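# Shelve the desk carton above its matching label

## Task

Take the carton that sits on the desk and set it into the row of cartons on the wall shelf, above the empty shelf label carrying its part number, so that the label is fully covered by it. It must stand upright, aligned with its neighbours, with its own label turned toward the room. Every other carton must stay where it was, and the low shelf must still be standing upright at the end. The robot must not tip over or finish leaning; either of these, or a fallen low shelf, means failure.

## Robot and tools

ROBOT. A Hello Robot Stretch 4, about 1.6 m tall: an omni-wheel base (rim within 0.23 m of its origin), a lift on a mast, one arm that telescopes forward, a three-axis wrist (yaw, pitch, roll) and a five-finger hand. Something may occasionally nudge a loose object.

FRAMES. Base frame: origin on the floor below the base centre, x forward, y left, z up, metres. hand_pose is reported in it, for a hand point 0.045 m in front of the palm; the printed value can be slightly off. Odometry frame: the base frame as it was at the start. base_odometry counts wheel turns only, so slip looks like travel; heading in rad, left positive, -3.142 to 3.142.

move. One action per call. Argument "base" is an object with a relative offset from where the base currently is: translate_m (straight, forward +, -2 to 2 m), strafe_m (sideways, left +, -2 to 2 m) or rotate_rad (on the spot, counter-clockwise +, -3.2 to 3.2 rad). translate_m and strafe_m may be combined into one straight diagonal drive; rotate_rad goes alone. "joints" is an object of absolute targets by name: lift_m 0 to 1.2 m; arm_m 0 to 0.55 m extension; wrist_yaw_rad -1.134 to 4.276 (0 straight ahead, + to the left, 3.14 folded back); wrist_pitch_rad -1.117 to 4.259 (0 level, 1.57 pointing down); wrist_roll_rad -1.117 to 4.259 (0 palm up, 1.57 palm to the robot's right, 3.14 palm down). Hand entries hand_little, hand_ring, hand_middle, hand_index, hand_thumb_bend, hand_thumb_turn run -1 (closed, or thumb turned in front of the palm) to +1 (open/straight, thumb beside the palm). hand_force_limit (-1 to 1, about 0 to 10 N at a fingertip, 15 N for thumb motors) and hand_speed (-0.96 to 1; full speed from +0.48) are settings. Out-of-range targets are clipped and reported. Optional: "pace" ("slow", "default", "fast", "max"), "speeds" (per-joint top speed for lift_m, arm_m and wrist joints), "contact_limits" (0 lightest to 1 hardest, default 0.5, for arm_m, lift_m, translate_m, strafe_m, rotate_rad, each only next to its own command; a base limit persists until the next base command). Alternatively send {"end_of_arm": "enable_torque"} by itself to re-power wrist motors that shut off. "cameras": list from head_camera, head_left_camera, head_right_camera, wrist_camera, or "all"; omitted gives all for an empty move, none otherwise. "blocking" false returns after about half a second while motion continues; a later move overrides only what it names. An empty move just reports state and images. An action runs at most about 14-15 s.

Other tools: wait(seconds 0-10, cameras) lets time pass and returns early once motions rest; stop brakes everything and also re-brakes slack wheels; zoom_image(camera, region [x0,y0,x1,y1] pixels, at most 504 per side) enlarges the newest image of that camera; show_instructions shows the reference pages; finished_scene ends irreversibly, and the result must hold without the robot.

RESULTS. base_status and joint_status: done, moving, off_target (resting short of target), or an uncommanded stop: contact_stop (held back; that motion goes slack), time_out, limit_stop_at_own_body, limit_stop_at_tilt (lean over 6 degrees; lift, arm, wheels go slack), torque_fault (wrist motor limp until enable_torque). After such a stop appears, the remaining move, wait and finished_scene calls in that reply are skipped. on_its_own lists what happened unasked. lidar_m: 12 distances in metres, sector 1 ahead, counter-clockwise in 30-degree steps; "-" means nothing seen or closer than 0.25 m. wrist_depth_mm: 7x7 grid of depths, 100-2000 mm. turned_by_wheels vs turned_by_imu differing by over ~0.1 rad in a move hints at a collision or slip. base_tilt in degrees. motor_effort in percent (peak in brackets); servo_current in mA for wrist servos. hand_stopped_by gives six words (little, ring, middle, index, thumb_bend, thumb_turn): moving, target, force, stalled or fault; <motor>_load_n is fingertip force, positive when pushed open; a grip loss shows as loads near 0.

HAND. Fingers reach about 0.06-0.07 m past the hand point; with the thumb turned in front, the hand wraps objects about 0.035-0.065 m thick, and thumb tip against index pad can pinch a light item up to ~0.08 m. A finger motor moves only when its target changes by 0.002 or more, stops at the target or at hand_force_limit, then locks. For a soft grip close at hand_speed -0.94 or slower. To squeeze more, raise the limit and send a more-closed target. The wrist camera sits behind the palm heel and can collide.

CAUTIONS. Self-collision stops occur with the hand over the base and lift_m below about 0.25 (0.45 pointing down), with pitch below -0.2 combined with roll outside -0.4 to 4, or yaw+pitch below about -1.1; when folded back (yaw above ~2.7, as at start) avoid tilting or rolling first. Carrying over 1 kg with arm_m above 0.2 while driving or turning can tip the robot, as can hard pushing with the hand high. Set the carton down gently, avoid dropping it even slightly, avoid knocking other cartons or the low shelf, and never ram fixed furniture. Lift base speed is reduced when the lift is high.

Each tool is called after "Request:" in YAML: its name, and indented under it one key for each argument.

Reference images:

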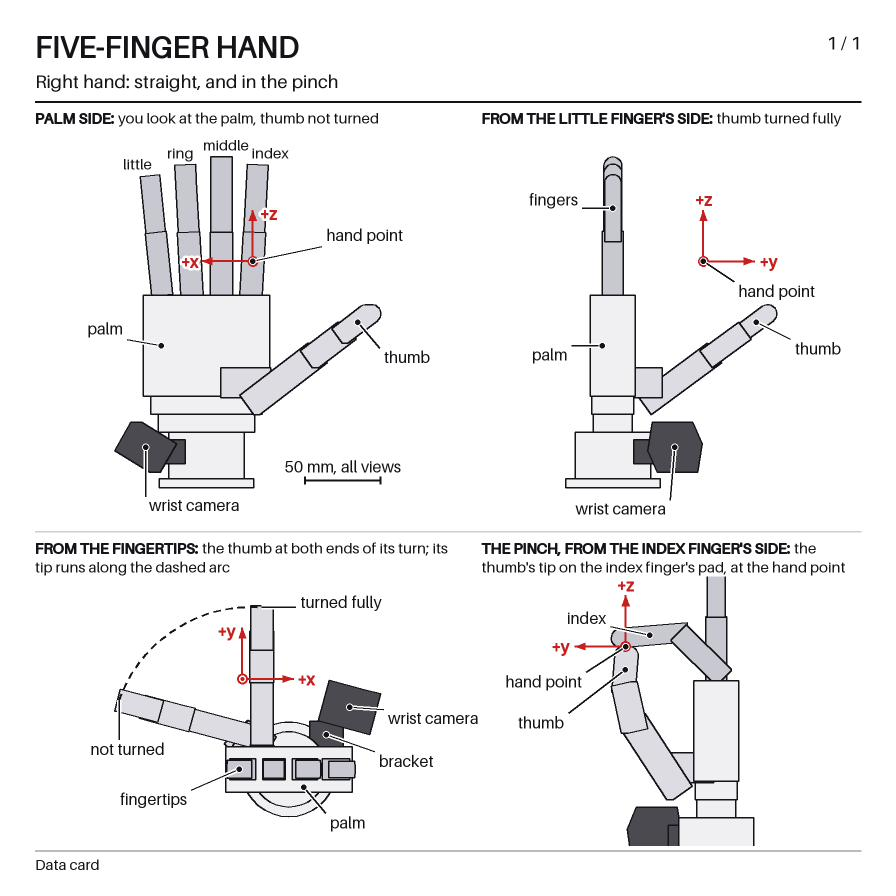

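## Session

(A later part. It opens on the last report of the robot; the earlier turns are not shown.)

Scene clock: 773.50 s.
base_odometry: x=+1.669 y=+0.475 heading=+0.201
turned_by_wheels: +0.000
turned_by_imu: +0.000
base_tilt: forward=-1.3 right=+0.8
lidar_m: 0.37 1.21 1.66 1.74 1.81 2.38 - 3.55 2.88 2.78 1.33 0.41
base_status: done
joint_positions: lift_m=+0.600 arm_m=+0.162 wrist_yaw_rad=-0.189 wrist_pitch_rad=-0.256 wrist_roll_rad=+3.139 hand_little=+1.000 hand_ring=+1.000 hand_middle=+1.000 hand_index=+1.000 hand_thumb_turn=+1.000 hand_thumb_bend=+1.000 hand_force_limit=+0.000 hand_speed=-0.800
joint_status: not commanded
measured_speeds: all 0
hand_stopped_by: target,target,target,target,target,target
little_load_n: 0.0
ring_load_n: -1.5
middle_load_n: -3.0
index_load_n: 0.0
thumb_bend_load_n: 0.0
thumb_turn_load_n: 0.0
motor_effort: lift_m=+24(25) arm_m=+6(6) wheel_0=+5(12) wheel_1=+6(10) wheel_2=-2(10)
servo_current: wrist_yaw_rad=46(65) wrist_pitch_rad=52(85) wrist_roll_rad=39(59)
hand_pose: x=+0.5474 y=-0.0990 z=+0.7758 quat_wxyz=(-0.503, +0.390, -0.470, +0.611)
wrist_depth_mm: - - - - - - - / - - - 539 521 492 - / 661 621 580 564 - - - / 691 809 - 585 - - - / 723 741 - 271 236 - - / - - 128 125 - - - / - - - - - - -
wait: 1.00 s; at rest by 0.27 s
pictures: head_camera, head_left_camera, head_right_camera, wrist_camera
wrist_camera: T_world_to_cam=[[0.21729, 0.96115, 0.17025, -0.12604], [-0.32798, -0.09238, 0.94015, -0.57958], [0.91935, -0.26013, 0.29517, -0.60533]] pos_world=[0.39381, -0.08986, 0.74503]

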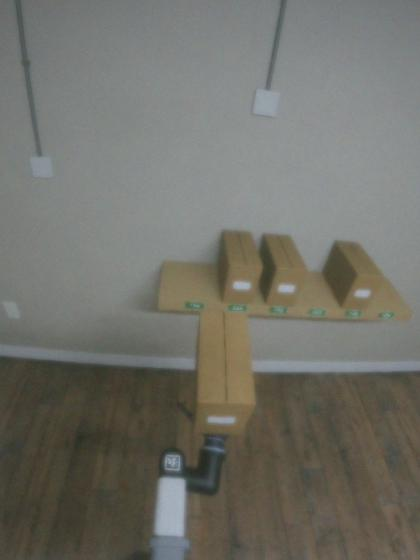

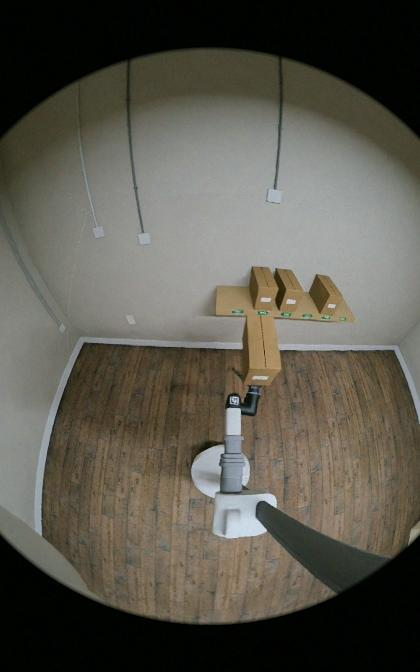

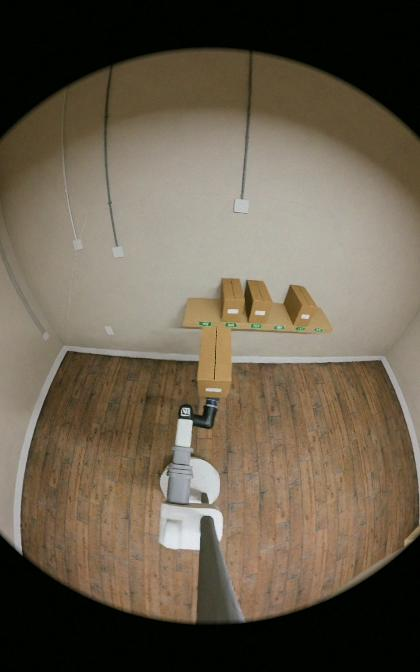

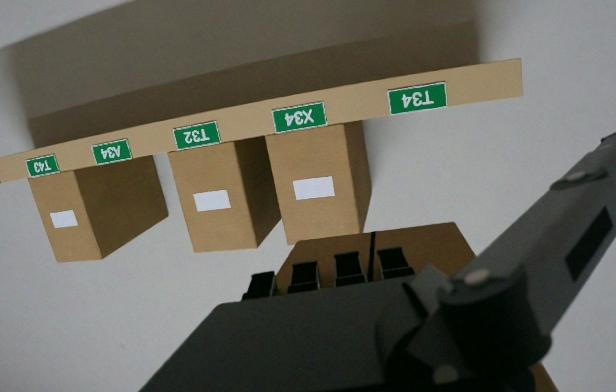

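Request:
move:
  joints: {"lift_m": 0.64}
  pace: "slow"

Request:
move:
  base: {"strafe_m": 0.05, "translate_m": 0.2}
  pace: "slow"

Request:
wait:
  seconds: 1
  cameras: ["all"]

Request:
zoom_image:
  camera: "head_right_camera"
  region: [170, 280, 330, 420]

Request:
zoom_image:
  camera: "head_left_camera"
  region: [210, 280, 370, 420]

Request:
zoom_image:
  camera: "head_camera"
  region: [140, 250, 300, 440]

Scene clock: 807.77 s.
move: done
base_odometry: x=+1.669 y=+0.475 heading=+0.201
turned_by_wheels: +0.000
turned_by_imu: +0.000
base_tilt: forward=-1.1 right=+0.7
lidar_m: 0.38 1.20 1.63 1.73 1.80 2.40 - 3.55 2.87 2.78 1.34 0.40
base_status: not commanded
joint_positions: lift_m=+0.639 arm_m=+0.162 wrist_yaw_rad=-0.189 wrist_pitch_rad=-0.256 wrist_roll_rad=+3.139 hand_little=+1.000 hand_ring=+1.000 hand_middle=+1.000 hand_index=+1.000 hand_thumb_turn=+1.000 hand_thumb_bend=+1.000 hand_force_limit=+0.000 hand_speed=-0.800
joint_status: all done
measured_speeds: all 0
hand_stopped_by: target,target,target,target,target,target
little_load_n: 0.0
ring_load_n: -1.5
middle_load_n: -3.5
index_load_n: 0.0
thumb_bend_load_n: 0.0
thumb_turn_load_n: 0.0
motor_effort: lift_m=+29(36) arm_m=+6(6) wheel_0=+5(5) wheel_1=+6(6) wheel_2=-1(2)
servo_current: wrist_yaw_rad=46(59) wrist_pitch_rad=72(85) wrist_roll_rad=33(59)
hand_pose: x=+0.5474 y=-0.0990 z=+0.8154 quat_wxyz=(-0.503, +0.390, -0.470, +0.611)
wrist_depth_mm: - - - - - 477 - / - - 564 539 512 - - / 647 768 - 569 - - - / 683 798 - 585 - - - / - - - 238 232 - - / - - 128 125 - - - / - - - - - - -
pictures: none

Scene clock: 811.07 s.
move: done
base_odometry: x=+1.855 y=+0.564 heading=+0.201
turned_by_wheels: +0.000
turned_by_imu: -0.001
base_tilt: forward=-1.0 right=+0.7
lidar_m: 0.39 1.00 1.38 1.69 1.78 2.37 - 3.57 2.96 2.82 1.05 0.39
base_status: done
joint_positions: lift_m=+0.639 arm_m=+0.162 wrist_yaw_rad=-0.189 wrist_pitch_rad=-0.256 wrist_roll_rad=+3.139 hand_little=+1.000 hand_ring=+1.000 hand_middle=+1.000 hand_index=+1.000 hand_thumb_turn=+1.000 hand_thumb_bend=+1.000 hand_force_limit=+0.000 hand_speed=-0.800
joint_status: not commanded
measured_speeds: all 0
hand_stopped_by: target,target,target,target,target,target
little_load_n: 0.0
ring_load_n: -1.0
middle_load_n: -3.5
index_load_n: 0.0
thumb_bend_load_n: 0.0
thumb_turn_load_n: 0.0
motor_effort: lift_m=+29(30) arm_m=+6(6) wheel_0=+4(11) wheel_1=+6(12) wheel_2=-4(9)
servo_current: wrist_yaw_rad=33(65) wrist_pitch_rad=46(85) wrist_roll_rad=52(65)
hand_pose: x=+0.5474 y=-0.0990 z=+0.8154 quat_wxyz=(-0.503, +0.390, -0.470, +0.611)
wrist_depth_mm: - - - - 314 298 - / - 379 357 343 - 307 - / 418 402 379 442 - - - / 449 433 397 424 - - - / 615 449 413 285 232 - - / - - 168 125 - - - / - - - - - - -
pictures: none

Scene clock: 812.07 s.
base_odometry: x=+1.855 y=+0.564 heading=+0.201
turned_by_wheels: +0.000
turned_by_imu: +0.000
base_tilt: forward=-1.1 right=+0.6
lidar_m: 0.39 1.01 1.36 1.69 1.77 2.38 - 3.58 2.97 2.83 1.05 0.41
base_status: done
joint_positions: lift_m=+0.639 arm_m=+0.162 wrist_yaw_rad=-0.189 wrist_pitch_rad=-0.256 wrist_roll_rad=+3.139 hand_little=+1.000 hand_ring=+1.000 hand_middle=+1.000 hand_index=+1.000 hand_thumb_turn=+1.000 hand_thumb_bend=+1.000 hand_force_limit=+0.000 hand_speed=-0.800
joint_status: not commanded
measured_speeds: all 0
hand_stopped_by: target,target,target,target,target,target
little_load_n: 0.0
ring_load_n: -1.5
middle_load_n: -3.5
index_load_n: 0.0
thumb_bend_load_n: 0.0
thumb_turn_load_n: -0.5
motor_effort: lift_m=+29(30) arm_m=+6(6) wheel_0=+4(11) wheel_1=+6(12) wheel_2=-4(9)
servo_current: wrist_yaw_rad=46(65) wrist_pitch_rad=52(85) wrist_roll_rad=52(65)
hand_pose: x=+0.5474 y=-0.0990 z=+0.8154 quat_wxyz=(-0.503, +0.390, -0.470, +0.611)
wrist_depth_mm: - - - - 314 301 - / - 379 355 342 - 309 - / 415 402 379 449 - - - / 449 430 397 421 - - - / 615 445 413 279 231 - - / - - 167 125 - - - / - - - - - - -
wait: 1.00 s; at rest by 0.27 s
pictures: head_camera, head_left_camera, head_right_camera, wrist_camera
wrist_camera: T_world_to_cam=[[0.21729, 0.96115, 0.17025, -0.13278], [-0.32798, -0.09238, 0.94015, -0.61681], [0.91935, -0.26013, 0.29517, -0.61702]] pos_world=[0.39381, -0.08986, 0.78463]

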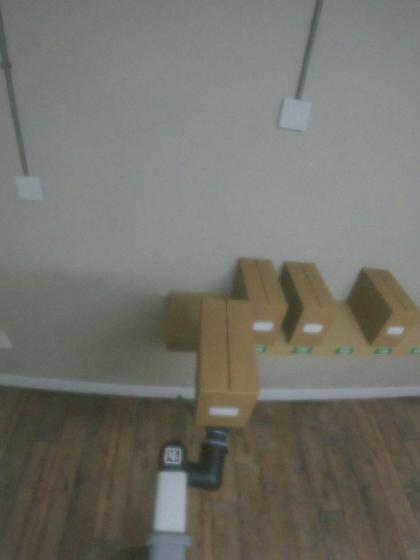

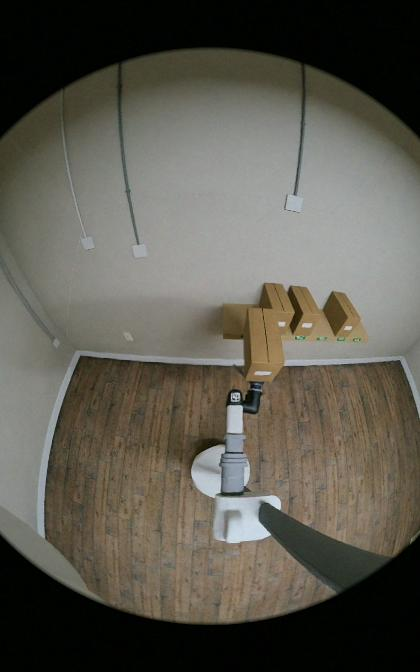

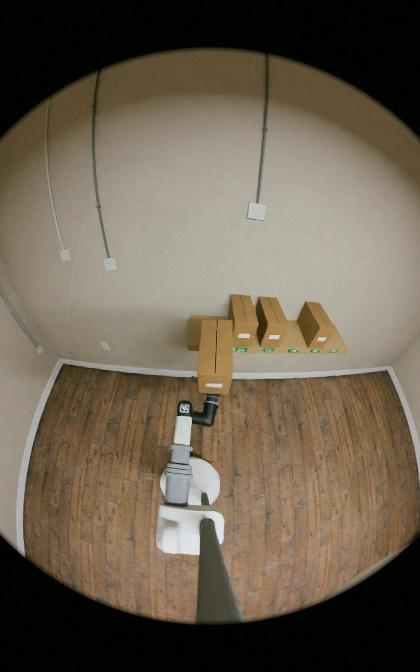

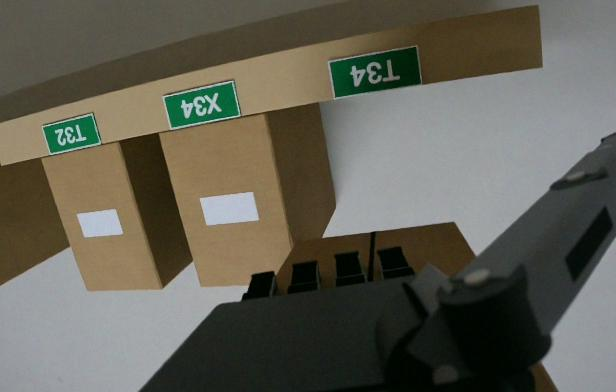

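Scaled by 3.150 from the camera's image (finer frame: 600x960).

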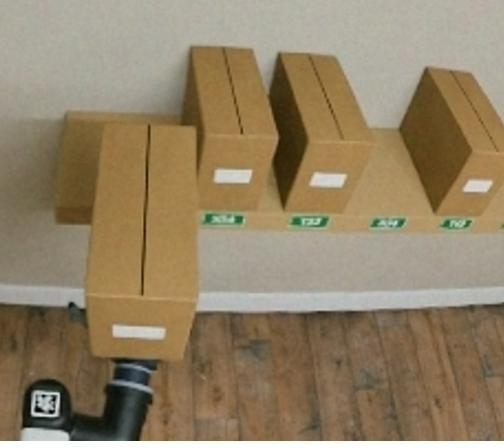

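Scaled by 3.150 from the camera's image (finer frame: 600x960).

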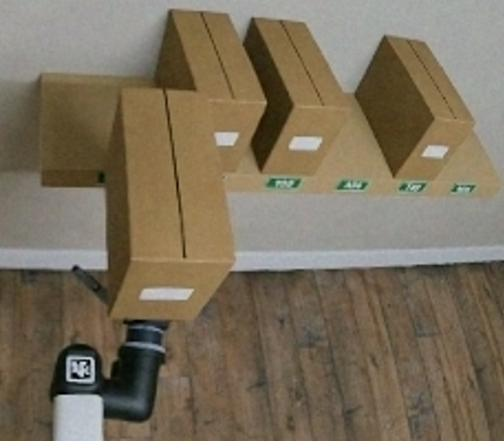

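Scaled by 2.653 from the camera's image (finer frame: 600x800).

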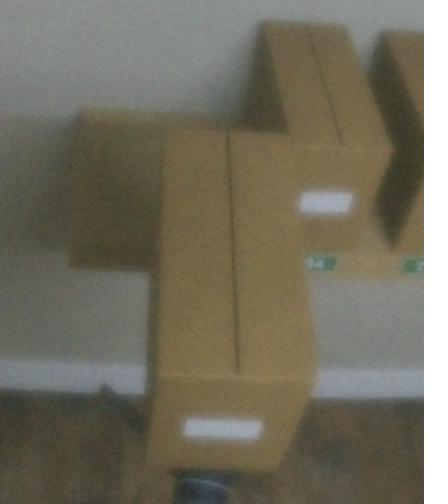

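Request:
move:
  base: {"rotate_rad": 0.035}
  pace: "slow"

Request:
move:
  base: {"strafe_m": -0.012}
  pace: "slow"

Request:
wait:
  seconds: 1
  cameras: ["head_left_camera", "head_right_camera", "wrist_camera"]

Request:
zoom_image:
  camera: "head_right_camera"
  region: [170, 280, 330, 400]

Request:
zoom_image:
  camera: "head_left_camera"
  region: [210, 280, 370, 400]

Scene clock: 843.93 s.
move: done
base_odometry: x=+1.855 y=+0.564 heading=+0.235
turned_by_wheels: +0.034
turned_by_imu: +0.033
base_tilt: forward=-1.1 right=+0.9
lidar_m: 0.38 1.01 1.42 1.69 1.78 2.39 - 3.51 2.91 2.82 1.03 0.40
base_status: done
joint_positions: lift_m=+0.639 arm_m=+0.162 wrist_yaw_rad=-0.189 wrist_pitch_rad=-0.256 wrist_roll_rad=+3.139 hand_little=+1.000 hand_ring=+1.000 hand_middle=+1.000 hand_index=+1.000 hand_thumb_turn=+1.000 hand_thumb_bend=+1.000 hand_force_limit=+0.000 hand_speed=-0.800
joint_status: not commanded
measured_speeds: all 0
hand_stopped_by: target,target,target,target,target,target
little_load_n: 0.0
ring_load_n: -0.5
middle_load_n: -4.0
index_load_n: -1.0
thumb_bend_load_n: 0.0
thumb_turn_load_n: 0.0
motor_effort: lift_m=+29(30) arm_m=+6(6) wheel_0=-4(8) wheel_1=-6(9) wheel_2=-5(8)
servo_current: wrist_yaw_rad=39(65) wrist_pitch_rad=72(78) wrist_roll_rad=59(59)
hand_pose: x=+0.5474 y=-0.0990 z=+0.8154 quat_wxyz=(-0.503, +0.390, -0.470, +0.611)
wrist_depth_mm: - - - - 314 300 - / - 368 347 338 319 307 - / 397 387 375 500 - - - / 424 413 387 517 - - - / 449 436 407 279 234 - - / - - 171 125 - - - / - - - - - - -
pictures: none

Scene clock: 844.87 s.
move: done
base_odometry: x=+1.857 y=+0.553 heading=+0.235
turned_by_wheels: +0.000
turned_by_imu: -0.001
base_tilt: forward=-1.1 right=+0.8
lidar_m: 0.39 1.00 1.41 1.71 1.79 2.43 - 3.48 2.93 2.79 1.03 0.40
base_status: done
joint_positions: lift_m=+0.639 arm_m=+0.162 wrist_yaw_rad=-0.189 wrist_pitch_rad=-0.256 wrist_roll_rad=+3.139 hand_little=+1.000 hand_ring=+1.000 hand_middle=+1.000 hand_index=+1.000 hand_thumb_turn=+1.000 hand_thumb_bend=+1.000 hand_force_limit=+0.000 hand_speed=-0.800
joint_status: not commanded
measured_speeds: all 0
hand_stopped_by: target,target,target,target,target,target
little_load_n: 0.0
ring_load_n: -1.0
middle_load_n: -3.0
index_load_n: 0.0
thumb_bend_load_n: 0.0
thumb_turn_load_n: 0.0
motor_effort: lift_m=+29(30) arm_m=+6(6) wheel_0=+4(11) wheel_1=-8(10) wheel_2=+0(4)
servo_current: wrist_yaw_rad=52(65) wrist_pitch_rad=52(78) wrist_roll_rad=52(59)
hand_pose: x=+0.5474 y=-0.0990 z=+0.8154 quat_wxyz=(-0.503, +0.390, -0.470, +0.611)
wrist_depth_mm: - - - - 312 300 - / - 368 347 336 317 307 - / 397 387 370 462 - - - / 421 415 387 469 - - - / 449 436 407 279 232 - - / - - 168 125 - - - / - - - - - - -
pictures: none

Scene clock: 845.87 s.
base_odometry: x=+1.857 y=+0.553 heading=+0.235
turned_by_wheels: +0.000
turned_by_imu: +0.000
base_tilt: forward=-1.1 right=+0.7
lidar_m: 0.38 1.02 1.42 1.70 1.81 2.41 - 3.51 2.90 2.79 1.02 0.39
base_status: done
joint_positions: lift_m=+0.639 arm_m=+0.162 wrist_yaw_rad=-0.189 wrist_pitch_rad=-0.256 wrist_roll_rad=+3.139 hand_little=+1.000 hand_ring=+1.000 hand_middle=+1.000 hand_index=+1.000 hand_thumb_turn=+1.000 hand_thumb_bend=+1.000 hand_force_limit=+0.000 hand_speed=-0.800
joint_status: not commanded
measured_speeds: all 0
hand_stopped_by: target,target,target,target,target,target
little_load_n: 0.0
ring_load_n: -1.0
middle_load_n: -3.5
index_load_n: 0.0
thumb_bend_load_n: 0.0
thumb_turn_load_n: -0.5
motor_effort: lift_m=+29(30) arm_m=+6(6) wheel_0=+4(11) wheel_1=-8(10) wheel_2=+0(4)
servo_current: wrist_yaw_rad=46(65) wrist_pitch_rad=59(78) wrist_roll_rad=46(59)
hand_pose: x=+0.5474 y=-0.0990 z=+0.8154 quat_wxyz=(-0.503, +0.390, -0.470, +0.611)
wrist_depth_mm: - - - - 312 300 - / - 368 347 338 319 309 - / 394 387 370 462 - - - / 424 413 387 469 - - - / 449 439 404 279 231 - - / - - 167 125 - - - / - - - - - - -
wait: 1.00 s; at rest by 0.27 s
wrist_camera: T_world_to_cam=[[0.21729, 0.96115, 0.17025, -0.13278], [-0.32798, -0.09238, 0.94015, -0.61681], [0.91935, -0.26013, 0.29517, -0.61702]] pos_world=[0.39381, -0.08986, 0.78463]

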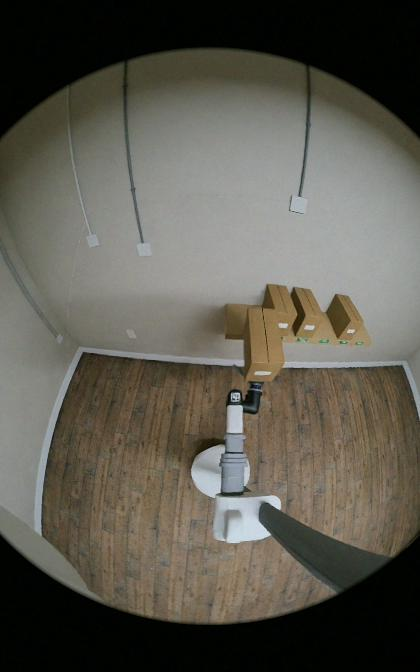

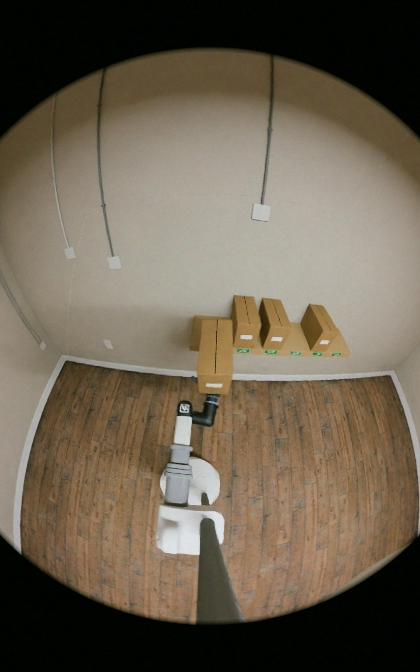

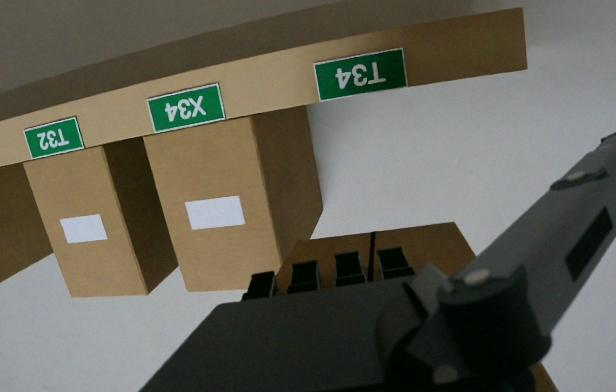

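Scaled by 3.150 from the camera's image (finer frame: 600x960).

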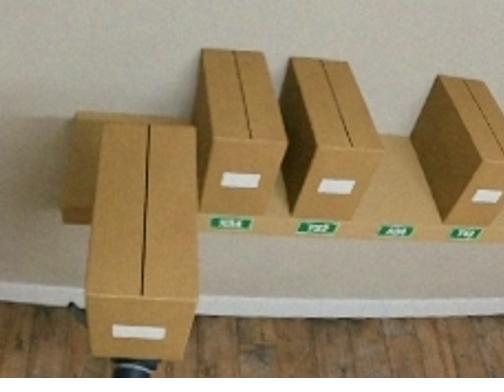

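Scaled by 3.150 from the camera's image (finer frame: 600x960).

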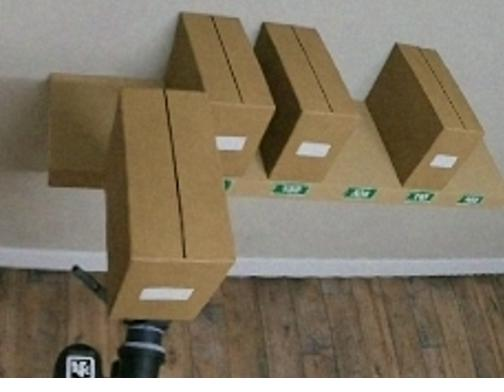

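Request:
move:
  base: {"translate_m": 0.1}
  pace: "slow"
  contact_limits: {"translate_m": 0.3}

Request:
wait:
  seconds: 1
  cameras: ["head_left_camera", "head_right_camera", "wrist_camera"]

Request:
zoom_image:
  camera: "head_right_camera"
  region: [170, 280, 330, 400]

Request:
zoom_image:
  camera: "head_left_camera"
  region: [210, 280, 370, 400]

Scene clock: 885.87 s.
move: done
base_odometry: x=+1.954 y=+0.576 heading=+0.235
turned_by_wheels: +0.000
turned_by_imu: +0.001
base_tilt: forward=-1.2 right=+0.5
lidar_m: 0.39 0.92 1.29 1.69 1.79 2.41 - 3.46 2.93 2.81 0.89 0.40
base_status: done
joint_positions: lift_m=+0.639 arm_m=+0.162 wrist_yaw_rad=-0.189 wrist_pitch_rad=-0.256 wrist_roll_rad=+3.139 hand_little=+1.000 hand_ring=+1.000 hand_middle=+1.000 hand_index=+1.000 hand_thumb_turn=+1.000 hand_thumb_bend=+1.000 hand_force_limit=+0.000 hand_speed=-0.800
joint_status: not commanded
measured_speeds: all 0
hand_stopped_by: target,target,target,target,target,target
little_load_n: 0.0
ring_load_n: -1.5
middle_load_n: -3.5
index_load_n: 0.0
thumb_bend_load_n: 0.0
thumb_turn_load_n: 0.0
motor_effort: lift_m=+29(30) arm_m=+6(6) wheel_0=+4(12) wheel_1=+7(11) wheel_2=-6(9)
servo_current: wrist_yaw_rad=33(72) wrist_pitch_rad=78(78) wrist_roll_rad=33(65)
contact_limits: translate_m 0.3
hand_pose: x=+0.5474 y=-0.0990 z=+0.8154 quat_wxyz=(-0.503, +0.390, -0.470, +0.611)
wrist_depth_mm: - - - 230 221 213 - / 272 257 249 238 228 220 - / 283 278 273 449 - - - / 327 291 285 430 - - - / 329 306 296 281 231 - - / 342 324 301 125 - - - / - - - - - - -
pictures: none

Scene clock: 886.87 s.
base_odometry: x=+1.954 y=+0.576 heading=+0.235
turned_by_wheels: +0.000
turned_by_imu: +0.000
base_tilt: forward=-1.2 right=+0.6
lidar_m: 0.39 0.91 1.28 1.71 1.79 2.41 - 3.46 2.92 2.82 0.89 0.41
base_status: done
joint_positions: lift_m=+0.639 arm_m=+0.162 wrist_yaw_rad=-0.189 wrist_pitch_rad=-0.256 wrist_roll_rad=+3.139 hand_little=+1.000 hand_ring=+1.000 hand_middle=+1.000 hand_index=+1.000 hand_thumb_turn=+1.000 hand_thumb_bend=+1.000 hand_force_limit=+0.000 hand_speed=-0.800
joint_status: not commanded
measured_speeds: all 0
hand_stopped_by: target,target,target,target,target,target
little_load_n: 0.0
ring_load_n: -1.0
middle_load_n: -3.5
index_load_n: 0.0
thumb_bend_load_n: 0.0
thumb_turn_load_n: 0.0
motor_effort: lift_m=+29(30) arm_m=+6(6) wheel_0=+4(12) wheel_1=+7(11) wheel_2=-6(9)
servo_current: wrist_yaw_rad=26(72) wrist_pitch_rad=52(78) wrist_roll_rad=39(65)
contact_limits: translate_m 0.3
hand_pose: x=+0.5474 y=-0.0990 z=+0.8154 quat_wxyz=(-0.503, +0.390, -0.470, +0.611)
wrist_depth_mm: - - - 232 221 213 - / 272 256 248 237 228 220 - / 282 278 273 452 - - - / 327 290 285 430 - - - / 329 304 296 281 231 - - / 342 324 298 125 - - - / - - - - - - -
wait: 1.00 s; at rest by 0.27 s
wrist_camera: T_world_to_cam=[[0.21729, 0.96115, 0.17025, -0.13278], [-0.32798, -0.09238, 0.94015, -0.61681], [0.91935, -0.26013, 0.29517, -0.61702]] pos_world=[0.39381, -0.08986, 0.78463]

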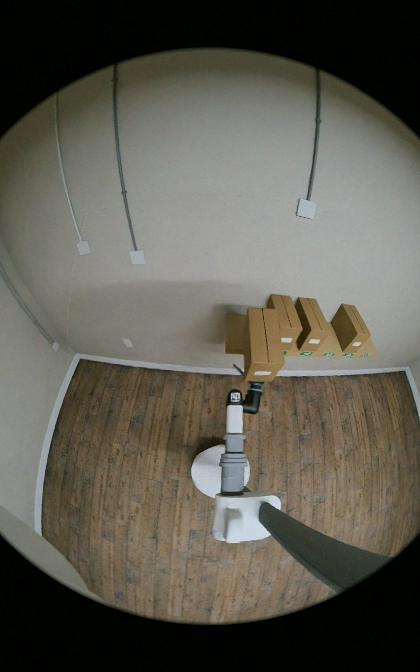

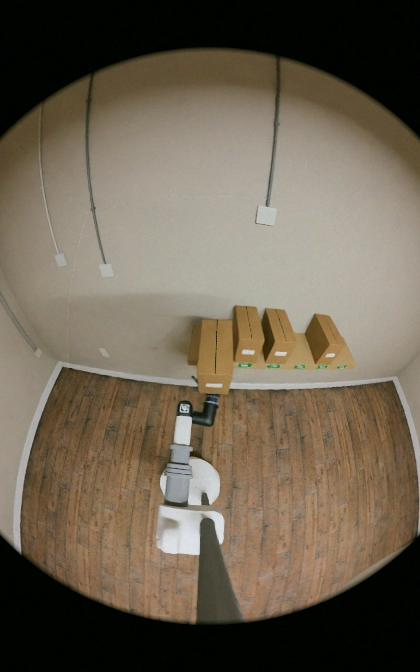

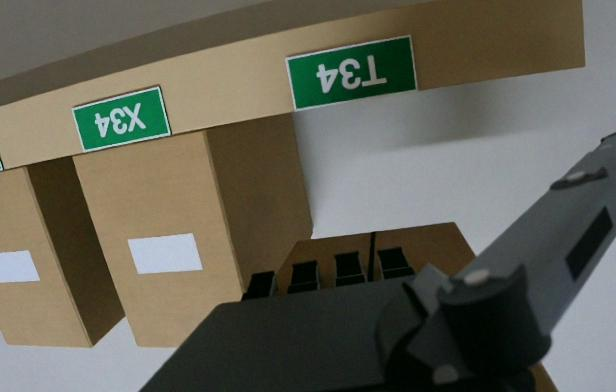

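Scaled by 3.150 from the camera's image (finer frame: 600x960).

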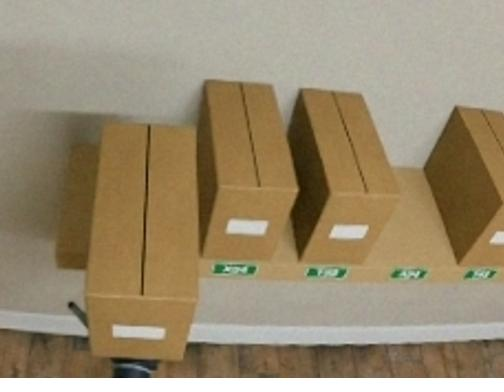

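Scaled by 3.150 from the camera's image (finer frame: 600x960).

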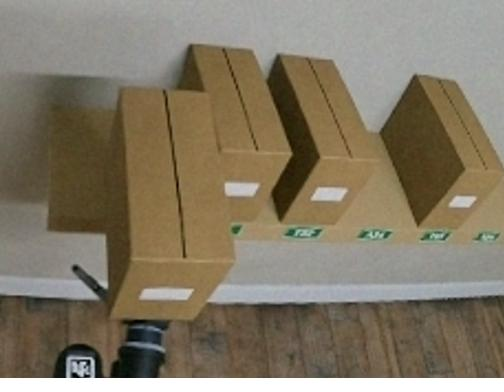

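Request:
move:
  base: {"translate_m": 0.1, "strafe_m": 0.003}
  pace: "slow"
  contact_limits: {"translate_m": 0.2}

Request:
wait:
  seconds: 0.5
  cameras: ["head_left_camera", "head_right_camera", "wrist_camera"]

Request:
zoom_image:
  camera: "head_right_camera"
  region: [170, 280, 330, 400]

Request:
zoom_image:
  camera: "head_left_camera"
  region: [210, 280, 370, 400]

Scene clock: 923.50 s.
move: done
base_odometry: x=+2.051 y=+0.602 heading=+0.236
turned_by_wheels: +0.001
turned_by_imu: +0.002
base_tilt: forward=-1.2 right=+0.8
lidar_m: 0.40 0.80 1.14 1.71 1.80 2.43 - 3.49 2.91 2.80 0.74 0.40
base_status: done
joint_positions: lift_m=+0.639 arm_m=+0.162 wrist_yaw_rad=-0.189 wrist_pitch_rad=-0.256 wrist_roll_rad=+3.139 hand_little=+1.000 hand_ring=+1.000 hand_middle=+1.000 hand_index=+1.000 hand_thumb_turn=+1.000 hand_thumb_bend=+1.000 hand_force_limit=+0.000 hand_speed=-0.800
joint_status: not commanded
measured_speeds: all 0
hand_stopped_by: target,target,target,target,target,target
little_load_n: 0.0
ring_load_n: -1.5
middle_load_n: -3.5
index_load_n: -0.5
thumb_bend_load_n: 0.0
thumb_turn_load_n: 0.0
motor_effort: lift_m=+29(30) arm_m=+6(6) wheel_0=+6(12) wheel_1=+6(10) wheel_2=-3(11)
servo_current: wrist_yaw_rad=33(72) wrist_pitch_rad=59(85) wrist_roll_rad=52(72)
contact_limits: translate_m 0.2
hand_pose: x=+0.5474 y=-0.0990 z=+0.8154 quat_wxyz=(-0.503, +0.390, -0.470, +0.611)
wrist_depth_mm: - 149 142 137 131 127 - / 160 154 148 141 135 131 - / 167 162 237 - - - - / 182 187 287 - - - - / 193 190 267 276 232 - - / 206 196 219 125 - - - / 218 206 - - - - -
pictures: none

Scene clock: 924.00 s.
base_odometry: x=+2.051 y=+0.602 heading=+0.236
turned_by_wheels: +0.000
turned_by_imu: +0.000
base_tilt: forward=-1.3 right=+0.8
lidar_m: 0.39 0.82 1.14 1.69 1.80 2.43 - 3.48 2.92 2.81 0.75 0.40
base_status: done
joint_positions: lift_m=+0.639 arm_m=+0.162 wrist_yaw_rad=-0.189 wrist_pitch_rad=-0.256 wrist_roll_rad=+3.139 hand_little=+1.000 hand_ring=+1.000 hand_middle=+1.000 hand_index=+1.000 hand_thumb_turn=+1.000 hand_thumb_bend=+1.000 hand_force_limit=+0.000 hand_speed=-0.800
joint_status: not commanded
measured_speeds: all 0
hand_stopped_by: target,target,target,target,target,target
little_load_n: 0.0
ring_load_n: -1.0
middle_load_n: -3.5
index_load_n: 0.0
thumb_bend_load_n: 0.0
thumb_turn_load_n: -0.5
motor_effort: lift_m=+29(30) arm_m=+6(6) wheel_0=+6(12) wheel_1=+7(10) wheel_2=-3(11)
servo_current: wrist_yaw_rad=78(72) wrist_pitch_rad=65(85) wrist_roll_rad=46(72)
contact_limits: translate_m 0.2
hand_pose: x=+0.5474 y=-0.0990 z=+0.8154 quat_wxyz=(-0.503, +0.390, -0.470, +0.611)
wrist_depth_mm: - 149 142 136 130 127 - / 159 154 146 140 135 131 - / 166 161 238 - - - - / 182 189 287 - - - - / 192 189 268 277 232 - - / 204 196 220 125 - - - / 216 205 - - - - -
wait: 0.50 s; at rest by 0.27 s
wrist_camera: T_world_to_cam=[[0.21729, 0.96115, 0.17025, -0.13278], [-0.32798, -0.09238, 0.94015, -0.61681], [0.91935, -0.26013, 0.29517, -0.61702]] pos_world=[0.39381, -0.08986, 0.78463]

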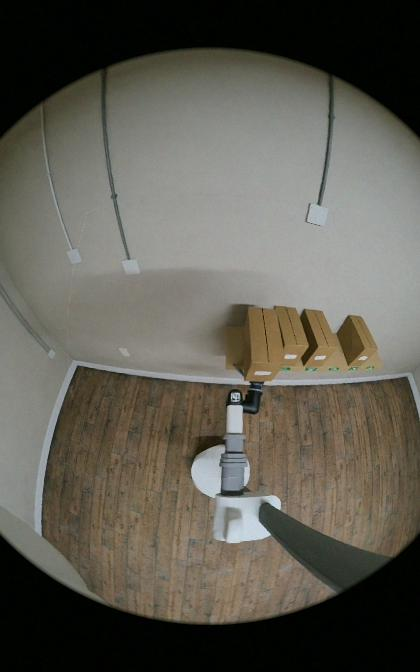

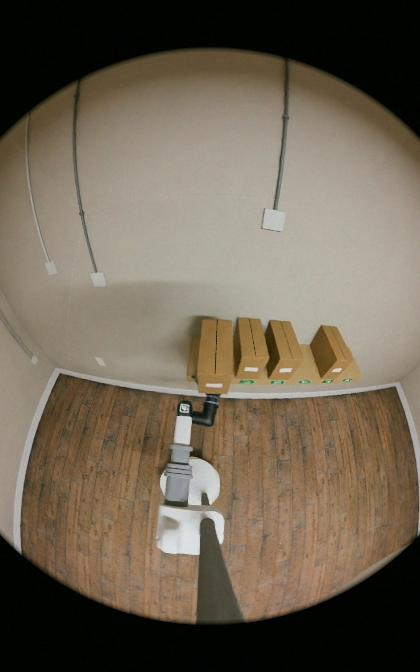

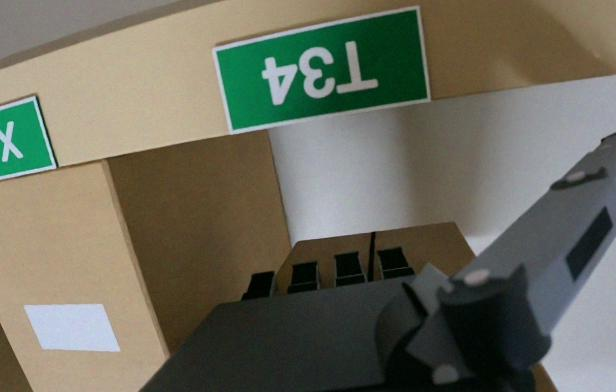

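Scaled by 3.150 from the camera's image (finer frame: 600x960).

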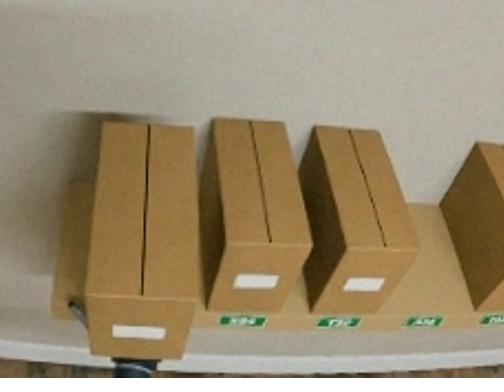

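Scaled by 3.150 from the camera's image (finer frame: 600x960).

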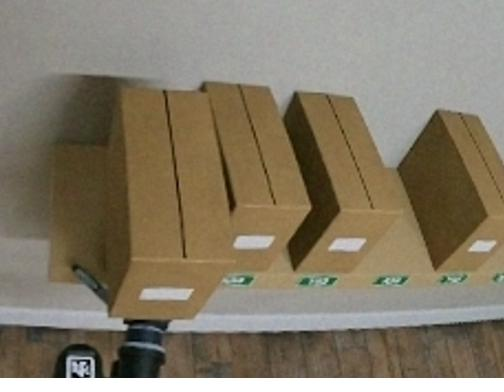

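Request:
move:
  joints: {"lift_m": 0.707}
  speeds: {"lift_m": 0.06}

Request:
move:
  joints: {"wrist_pitch_rad": 0.0}
  speeds: {"wrist_pitch_rad": 0.12}
  cameras: ["head_left_camera", "head_right_camera", "wrist_camera"]

Scene clock: 936.27 s.
move: done
base_odometry: x=+2.051 y=+0.602 heading=+0.236
turned_by_wheels: +0.000
turned_by_imu: +0.000
base_tilt: forward=-1.2 right=+0.7
lidar_m: 0.39 0.82 1.13 1.70 1.80 2.41 - 3.49 2.92 2.83 0.73 0.41
base_status: not commanded
joint_positions: lift_m=+0.706 arm_m=+0.162 wrist_yaw_rad=-0.189 wrist_pitch_rad=-0.256 wrist_roll_rad=+3.139 hand_little=+1.000 hand_ring=+1.000 hand_middle=+1.000 hand_index=+1.000 hand_thumb_turn=+1.000 hand_thumb_bend=+1.000 hand_force_limit=+0.000 hand_speed=-0.800
joint_status: all done
measured_speeds: all 0
hand_stopped_by: target,target,target,target,target,target
little_load_n: 0.0
ring_load_n: -1.0
middle_load_n: -3.0
index_load_n: 0.0
thumb_bend_load_n: 0.0
thumb_turn_load_n: 0.0
motor_effort: lift_m=+29(35) arm_m=+6(6) wheel_0=+6(6) wheel_1=+7(7) wheel_2=-3(3)
servo_current: wrist_yaw_rad=46(65) wrist_pitch_rad=59(85) wrist_roll_rad=52(65)
contact_limits: translate_m 0.2
hand_pose: x=+0.5474 y=-0.0990 z=+0.8824 quat_wxyz=(-0.503, +0.390, -0.470, +0.611)
wrist_depth_mm: 158 197 268 324 - - - / 164 196 303 - - - - / 173 191 298 - - - - / 181 189 289 - - - - / 193 189 256 242 232 - - / 206 196 216 125 - - - / 213 202 - - - - -
pictures: none

Scene clock: 938.93 s.
move: done
base_odometry: x=+2.051 y=+0.602 heading=+0.236
turned_by_wheels: +0.000
turned_by_imu: +0.000
base_tilt: forward=-1.1 right=+0.9
lidar_m: 0.42 0.83 1.14 1.70 1.81 2.44 - 3.50 2.92 2.82 0.75 0.44
base_status: not commanded
joint_positions: lift_m=+0.706 arm_m=+0.162 wrist_yaw_rad=-0.189 wrist_pitch_rad=+0.015 wrist_roll_rad=+3.139 hand_little=+1.000 hand_ring=+1.000 hand_middle=+0.999 hand_index=+1.000 hand_thumb_turn=+1.000 hand_thumb_bend=+1.000 hand_force_limit=+0.000 hand_speed=-0.800
joint_status: all done
measured_speeds: all 0
hand_stopped_by: target,target,target,target,target,target
little_load_n: 0.0
ring_load_n: -3.0
middle_load_n: -5.5
index_load_n: -1.5
thumb_bend_load_n: 0.0
thumb_turn_load_n: -0.5
motor_effort: lift_m=+29(30) arm_m=+6(6) wheel_0=+6(6) wheel_1=+7(7) wheel_2=-3(4)
servo_current: wrist_yaw_rad=20(85) wrist_pitch_rad=85(85) wrist_roll_rad=39(65)
contact_limits: translate_m 0.2
hand_pose: x=+0.5386 y=-0.0973 z=+0.8209 quat_wxyz=(-0.446, +0.455, -0.549, +0.541)
wrist_depth_mm: - - 169 161 153 147 - / 191 181 171 160 155 160 198 / - 183 189 235 262 281 - / 198 192 301 - - - - / 198 192 265 259 230 - - / 200 192 218 125 - - - / 200 191 - - - - -
wrist_camera: T_world_to_cam=[[0.26099, 0.95277, 0.15528, -0.14546], [-0.06933, -0.14194, 0.98744, -0.80767], [0.96285, -0.26848, 0.02901, -0.41593]] pos_world=[0.38244, -0.08772, 0.83218]

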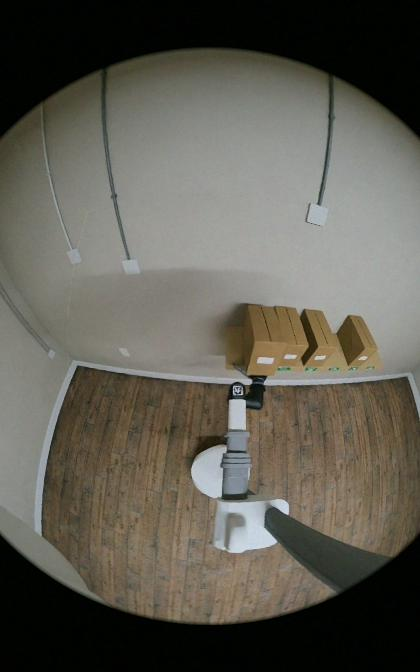

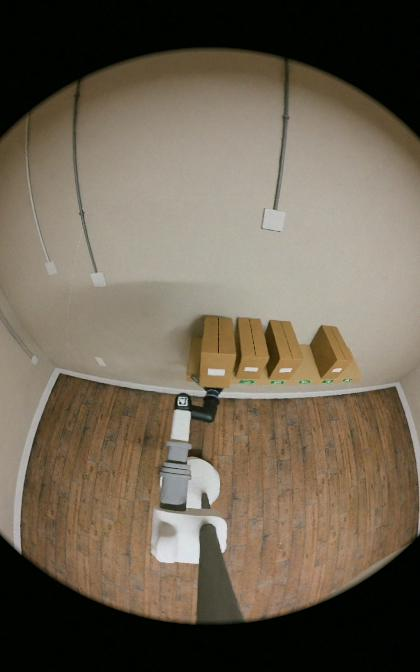

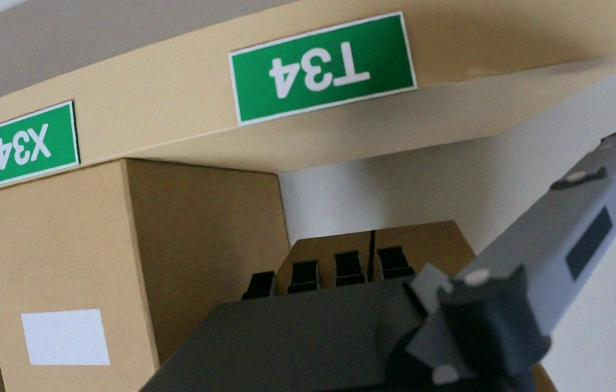

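Request:
move:
  joints: {"wrist_pitch_rad": 0.16}
  speeds: {"wrist_pitch_rad": 0.12}
  cameras: ["head_left_camera", "head_right_camera", "wrist_camera"]

Request:
zoom_image:
  camera: "head_left_camera"
  region: [210, 280, 370, 420]

Scene clock: 943.67 s.
move: done
base_odometry: x=+2.051 y=+0.602 heading=+0.236
turned_by_wheels: +0.000
turned_by_imu: +0.000
base_tilt: forward=-1.2 right=+0.7
lidar_m: 0.45 0.82 1.13 1.69 1.80 2.39 - 3.47 2.90 2.82 0.75 0.47
base_status: not commanded
joint_positions: lift_m=+0.706 arm_m=+0.162 wrist_yaw_rad=-0.189 wrist_pitch_rad=+0.176 wrist_roll_rad=+3.139 hand_little=+1.000 hand_ring=+1.000 hand_middle=+0.999 hand_index=+1.000 hand_thumb_turn=+1.000 hand_thumb_bend=+1.000 hand_force_limit=+0.000 hand_speed=-0.800
joint_status: all done
measured_speeds: all 0
hand_stopped_by: target,target,target,target,target,target
little_load_n: 0.0
ring_load_n: -3.0
middle_load_n: -6.0
index_load_n: -3.0
thumb_bend_load_n: 0.0
thumb_turn_load_n: 0.0
motor_effort: lift_m=+29(30) arm_m=+6(6) wheel_0=+6(6) wheel_1=+7(7) wheel_2=-3(3)
servo_current: wrist_yaw_rad=46(65) wrist_pitch_rad=65(85) wrist_roll_rad=52(65)
contact_limits: translate_m 0.2
hand_pose: x=+0.5258 y=-0.0948 z=+0.7865 quat_wxyz=(-0.409, +0.489, -0.590, +0.496)
wrist_depth_mm: - - - - - - - / - - - 182 173 164 158 / - 202 190 179 168 161 - / 216 198 189 181 206 234 - / 212 200 254 276 242 - - / 208 197 220 125 - - - / 204 193 - - - - -
wrist_camera: T_world_to_cam=[[0.28434, 0.94829, 0.14107, -0.14063], [0.08594, -0.17177, 0.98138, -0.85397], [0.95486, -0.26693, -0.13034, -0.27228]] pos_world=[0.37337, -0.086, 0.82242]

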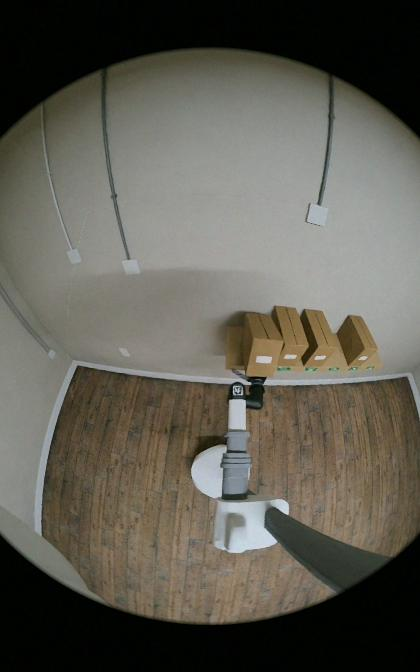

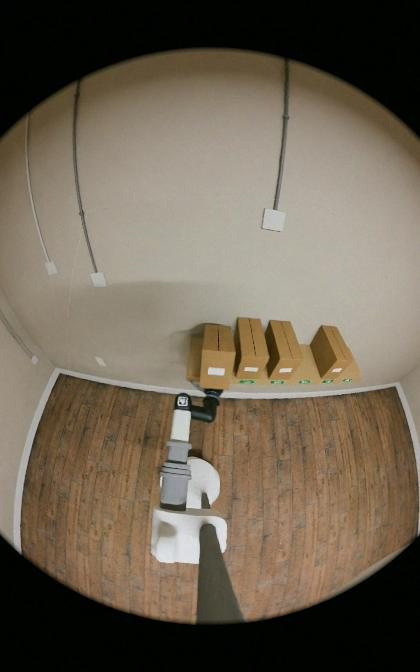

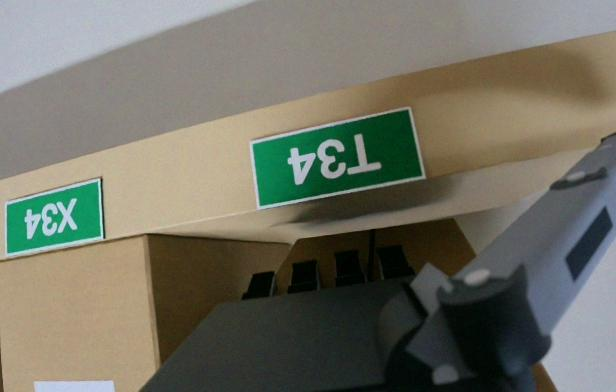

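Scaled by 3.150 from the camera's image (finer frame: 600x960).

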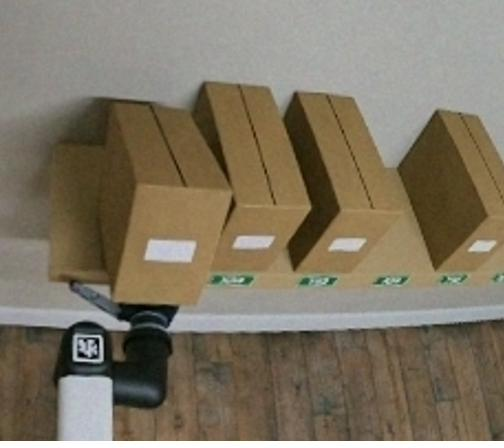

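Request:
move:
  joints: {"lift_m": 0.716, "wrist_pitch_rad": 0.235}
  speeds: {"wrist_pitch_rad": 0.06, "lift_m": 0.03}
  cameras: ["head_left_camera", "head_right_camera", "wrist_camera"]

Request:
zoom_image:
  camera: "head_left_camera"
  region: [210, 280, 370, 420]

Scene clock: 949.47 s.
move: done
base_odometry: x=+2.051 y=+0.602 heading=+0.236
turned_by_wheels: +0.000
turned_by_imu: +0.000
base_tilt: forward=-1.0 right=+0.6
lidar_m: 0.42 0.81 1.15 1.70 1.78 2.43 - 3.50 2.91 2.81 0.74 0.45
base_status: not commanded
joint_positions: lift_m=+0.715 arm_m=+0.162 wrist_yaw_rad=-0.189 wrist_pitch_rad=+0.245 wrist_roll_rad=+3.139 hand_little=+1.000 hand_ring=+1.000 hand_middle=+0.999 hand_index=+1.000 hand_thumb_turn=+1.000 hand_thumb_bend=+1.000 hand_force_limit=+0.000 hand_speed=-0.800
joint_status: all done
measured_speeds: all 0
hand_stopped_by: target,target,target,target,target,target
little_load_n: 0.0
ring_load_n: 0.0
middle_load_n: -2.5
index_load_n: -2.0
thumb_bend_load_n: 0.0
thumb_turn_load_n: -0.5
motor_effort: lift_m=+28(34) arm_m=+6(6) wheel_0=+5(6) wheel_1=+7(7) wheel_2=-3(3)
servo_current: wrist_yaw_rad=33(59) wrist_pitch_rad=52(85) wrist_roll_rad=46(72)
contact_limits: translate_m 0.2
hand_pose: x=+0.5187 y=-0.0935 z=+0.7815 quat_wxyz=(-0.391, +0.503, -0.607, +0.475)
wrist_depth_mm: - - - - - - - / - - - - 179 170 165 / - - 198 185 175 167 - / 223 205 195 183 187 220 - / 216 205 243 263 239 - - / 213 201 220 125 - - - / 207 195 - - - - -
wrist_camera: T_world_to_cam=[[0.29376, 0.94648, 0.13374, -0.13853], [0.15239, -0.1845, 0.97095, -0.87563], [0.94365, -0.26484, -0.19843, -0.20654]] pos_world=[0.36903, -0.08514, 0.82774]

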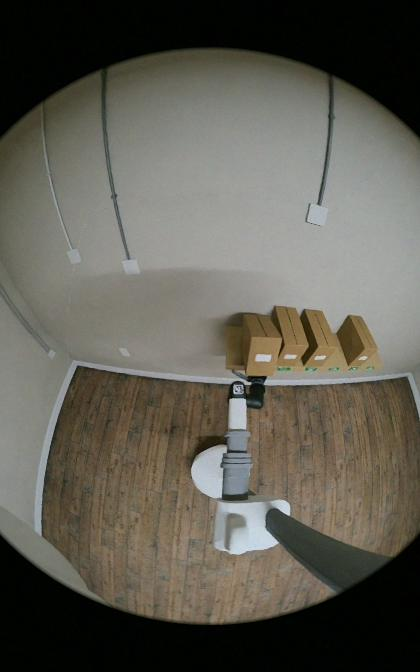

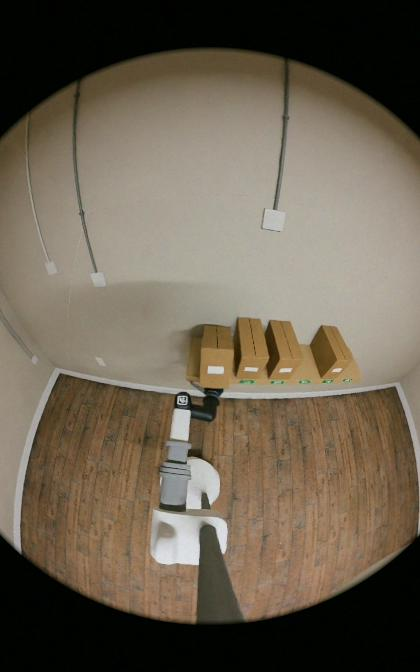

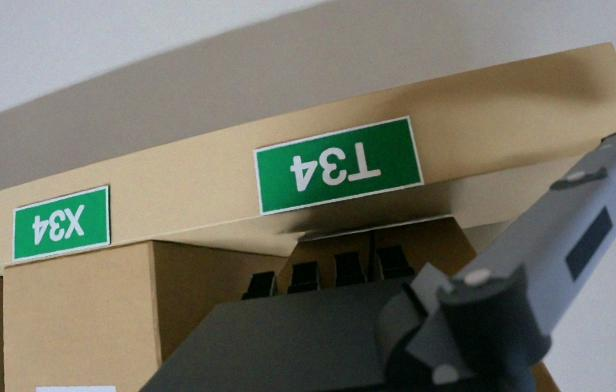

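Scaled by 3.150 from the camera's image (finer frame: 600x960).

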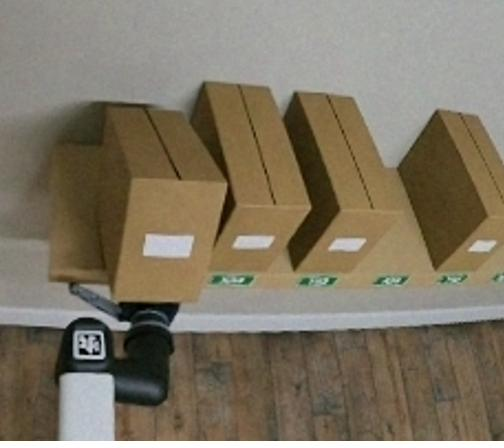

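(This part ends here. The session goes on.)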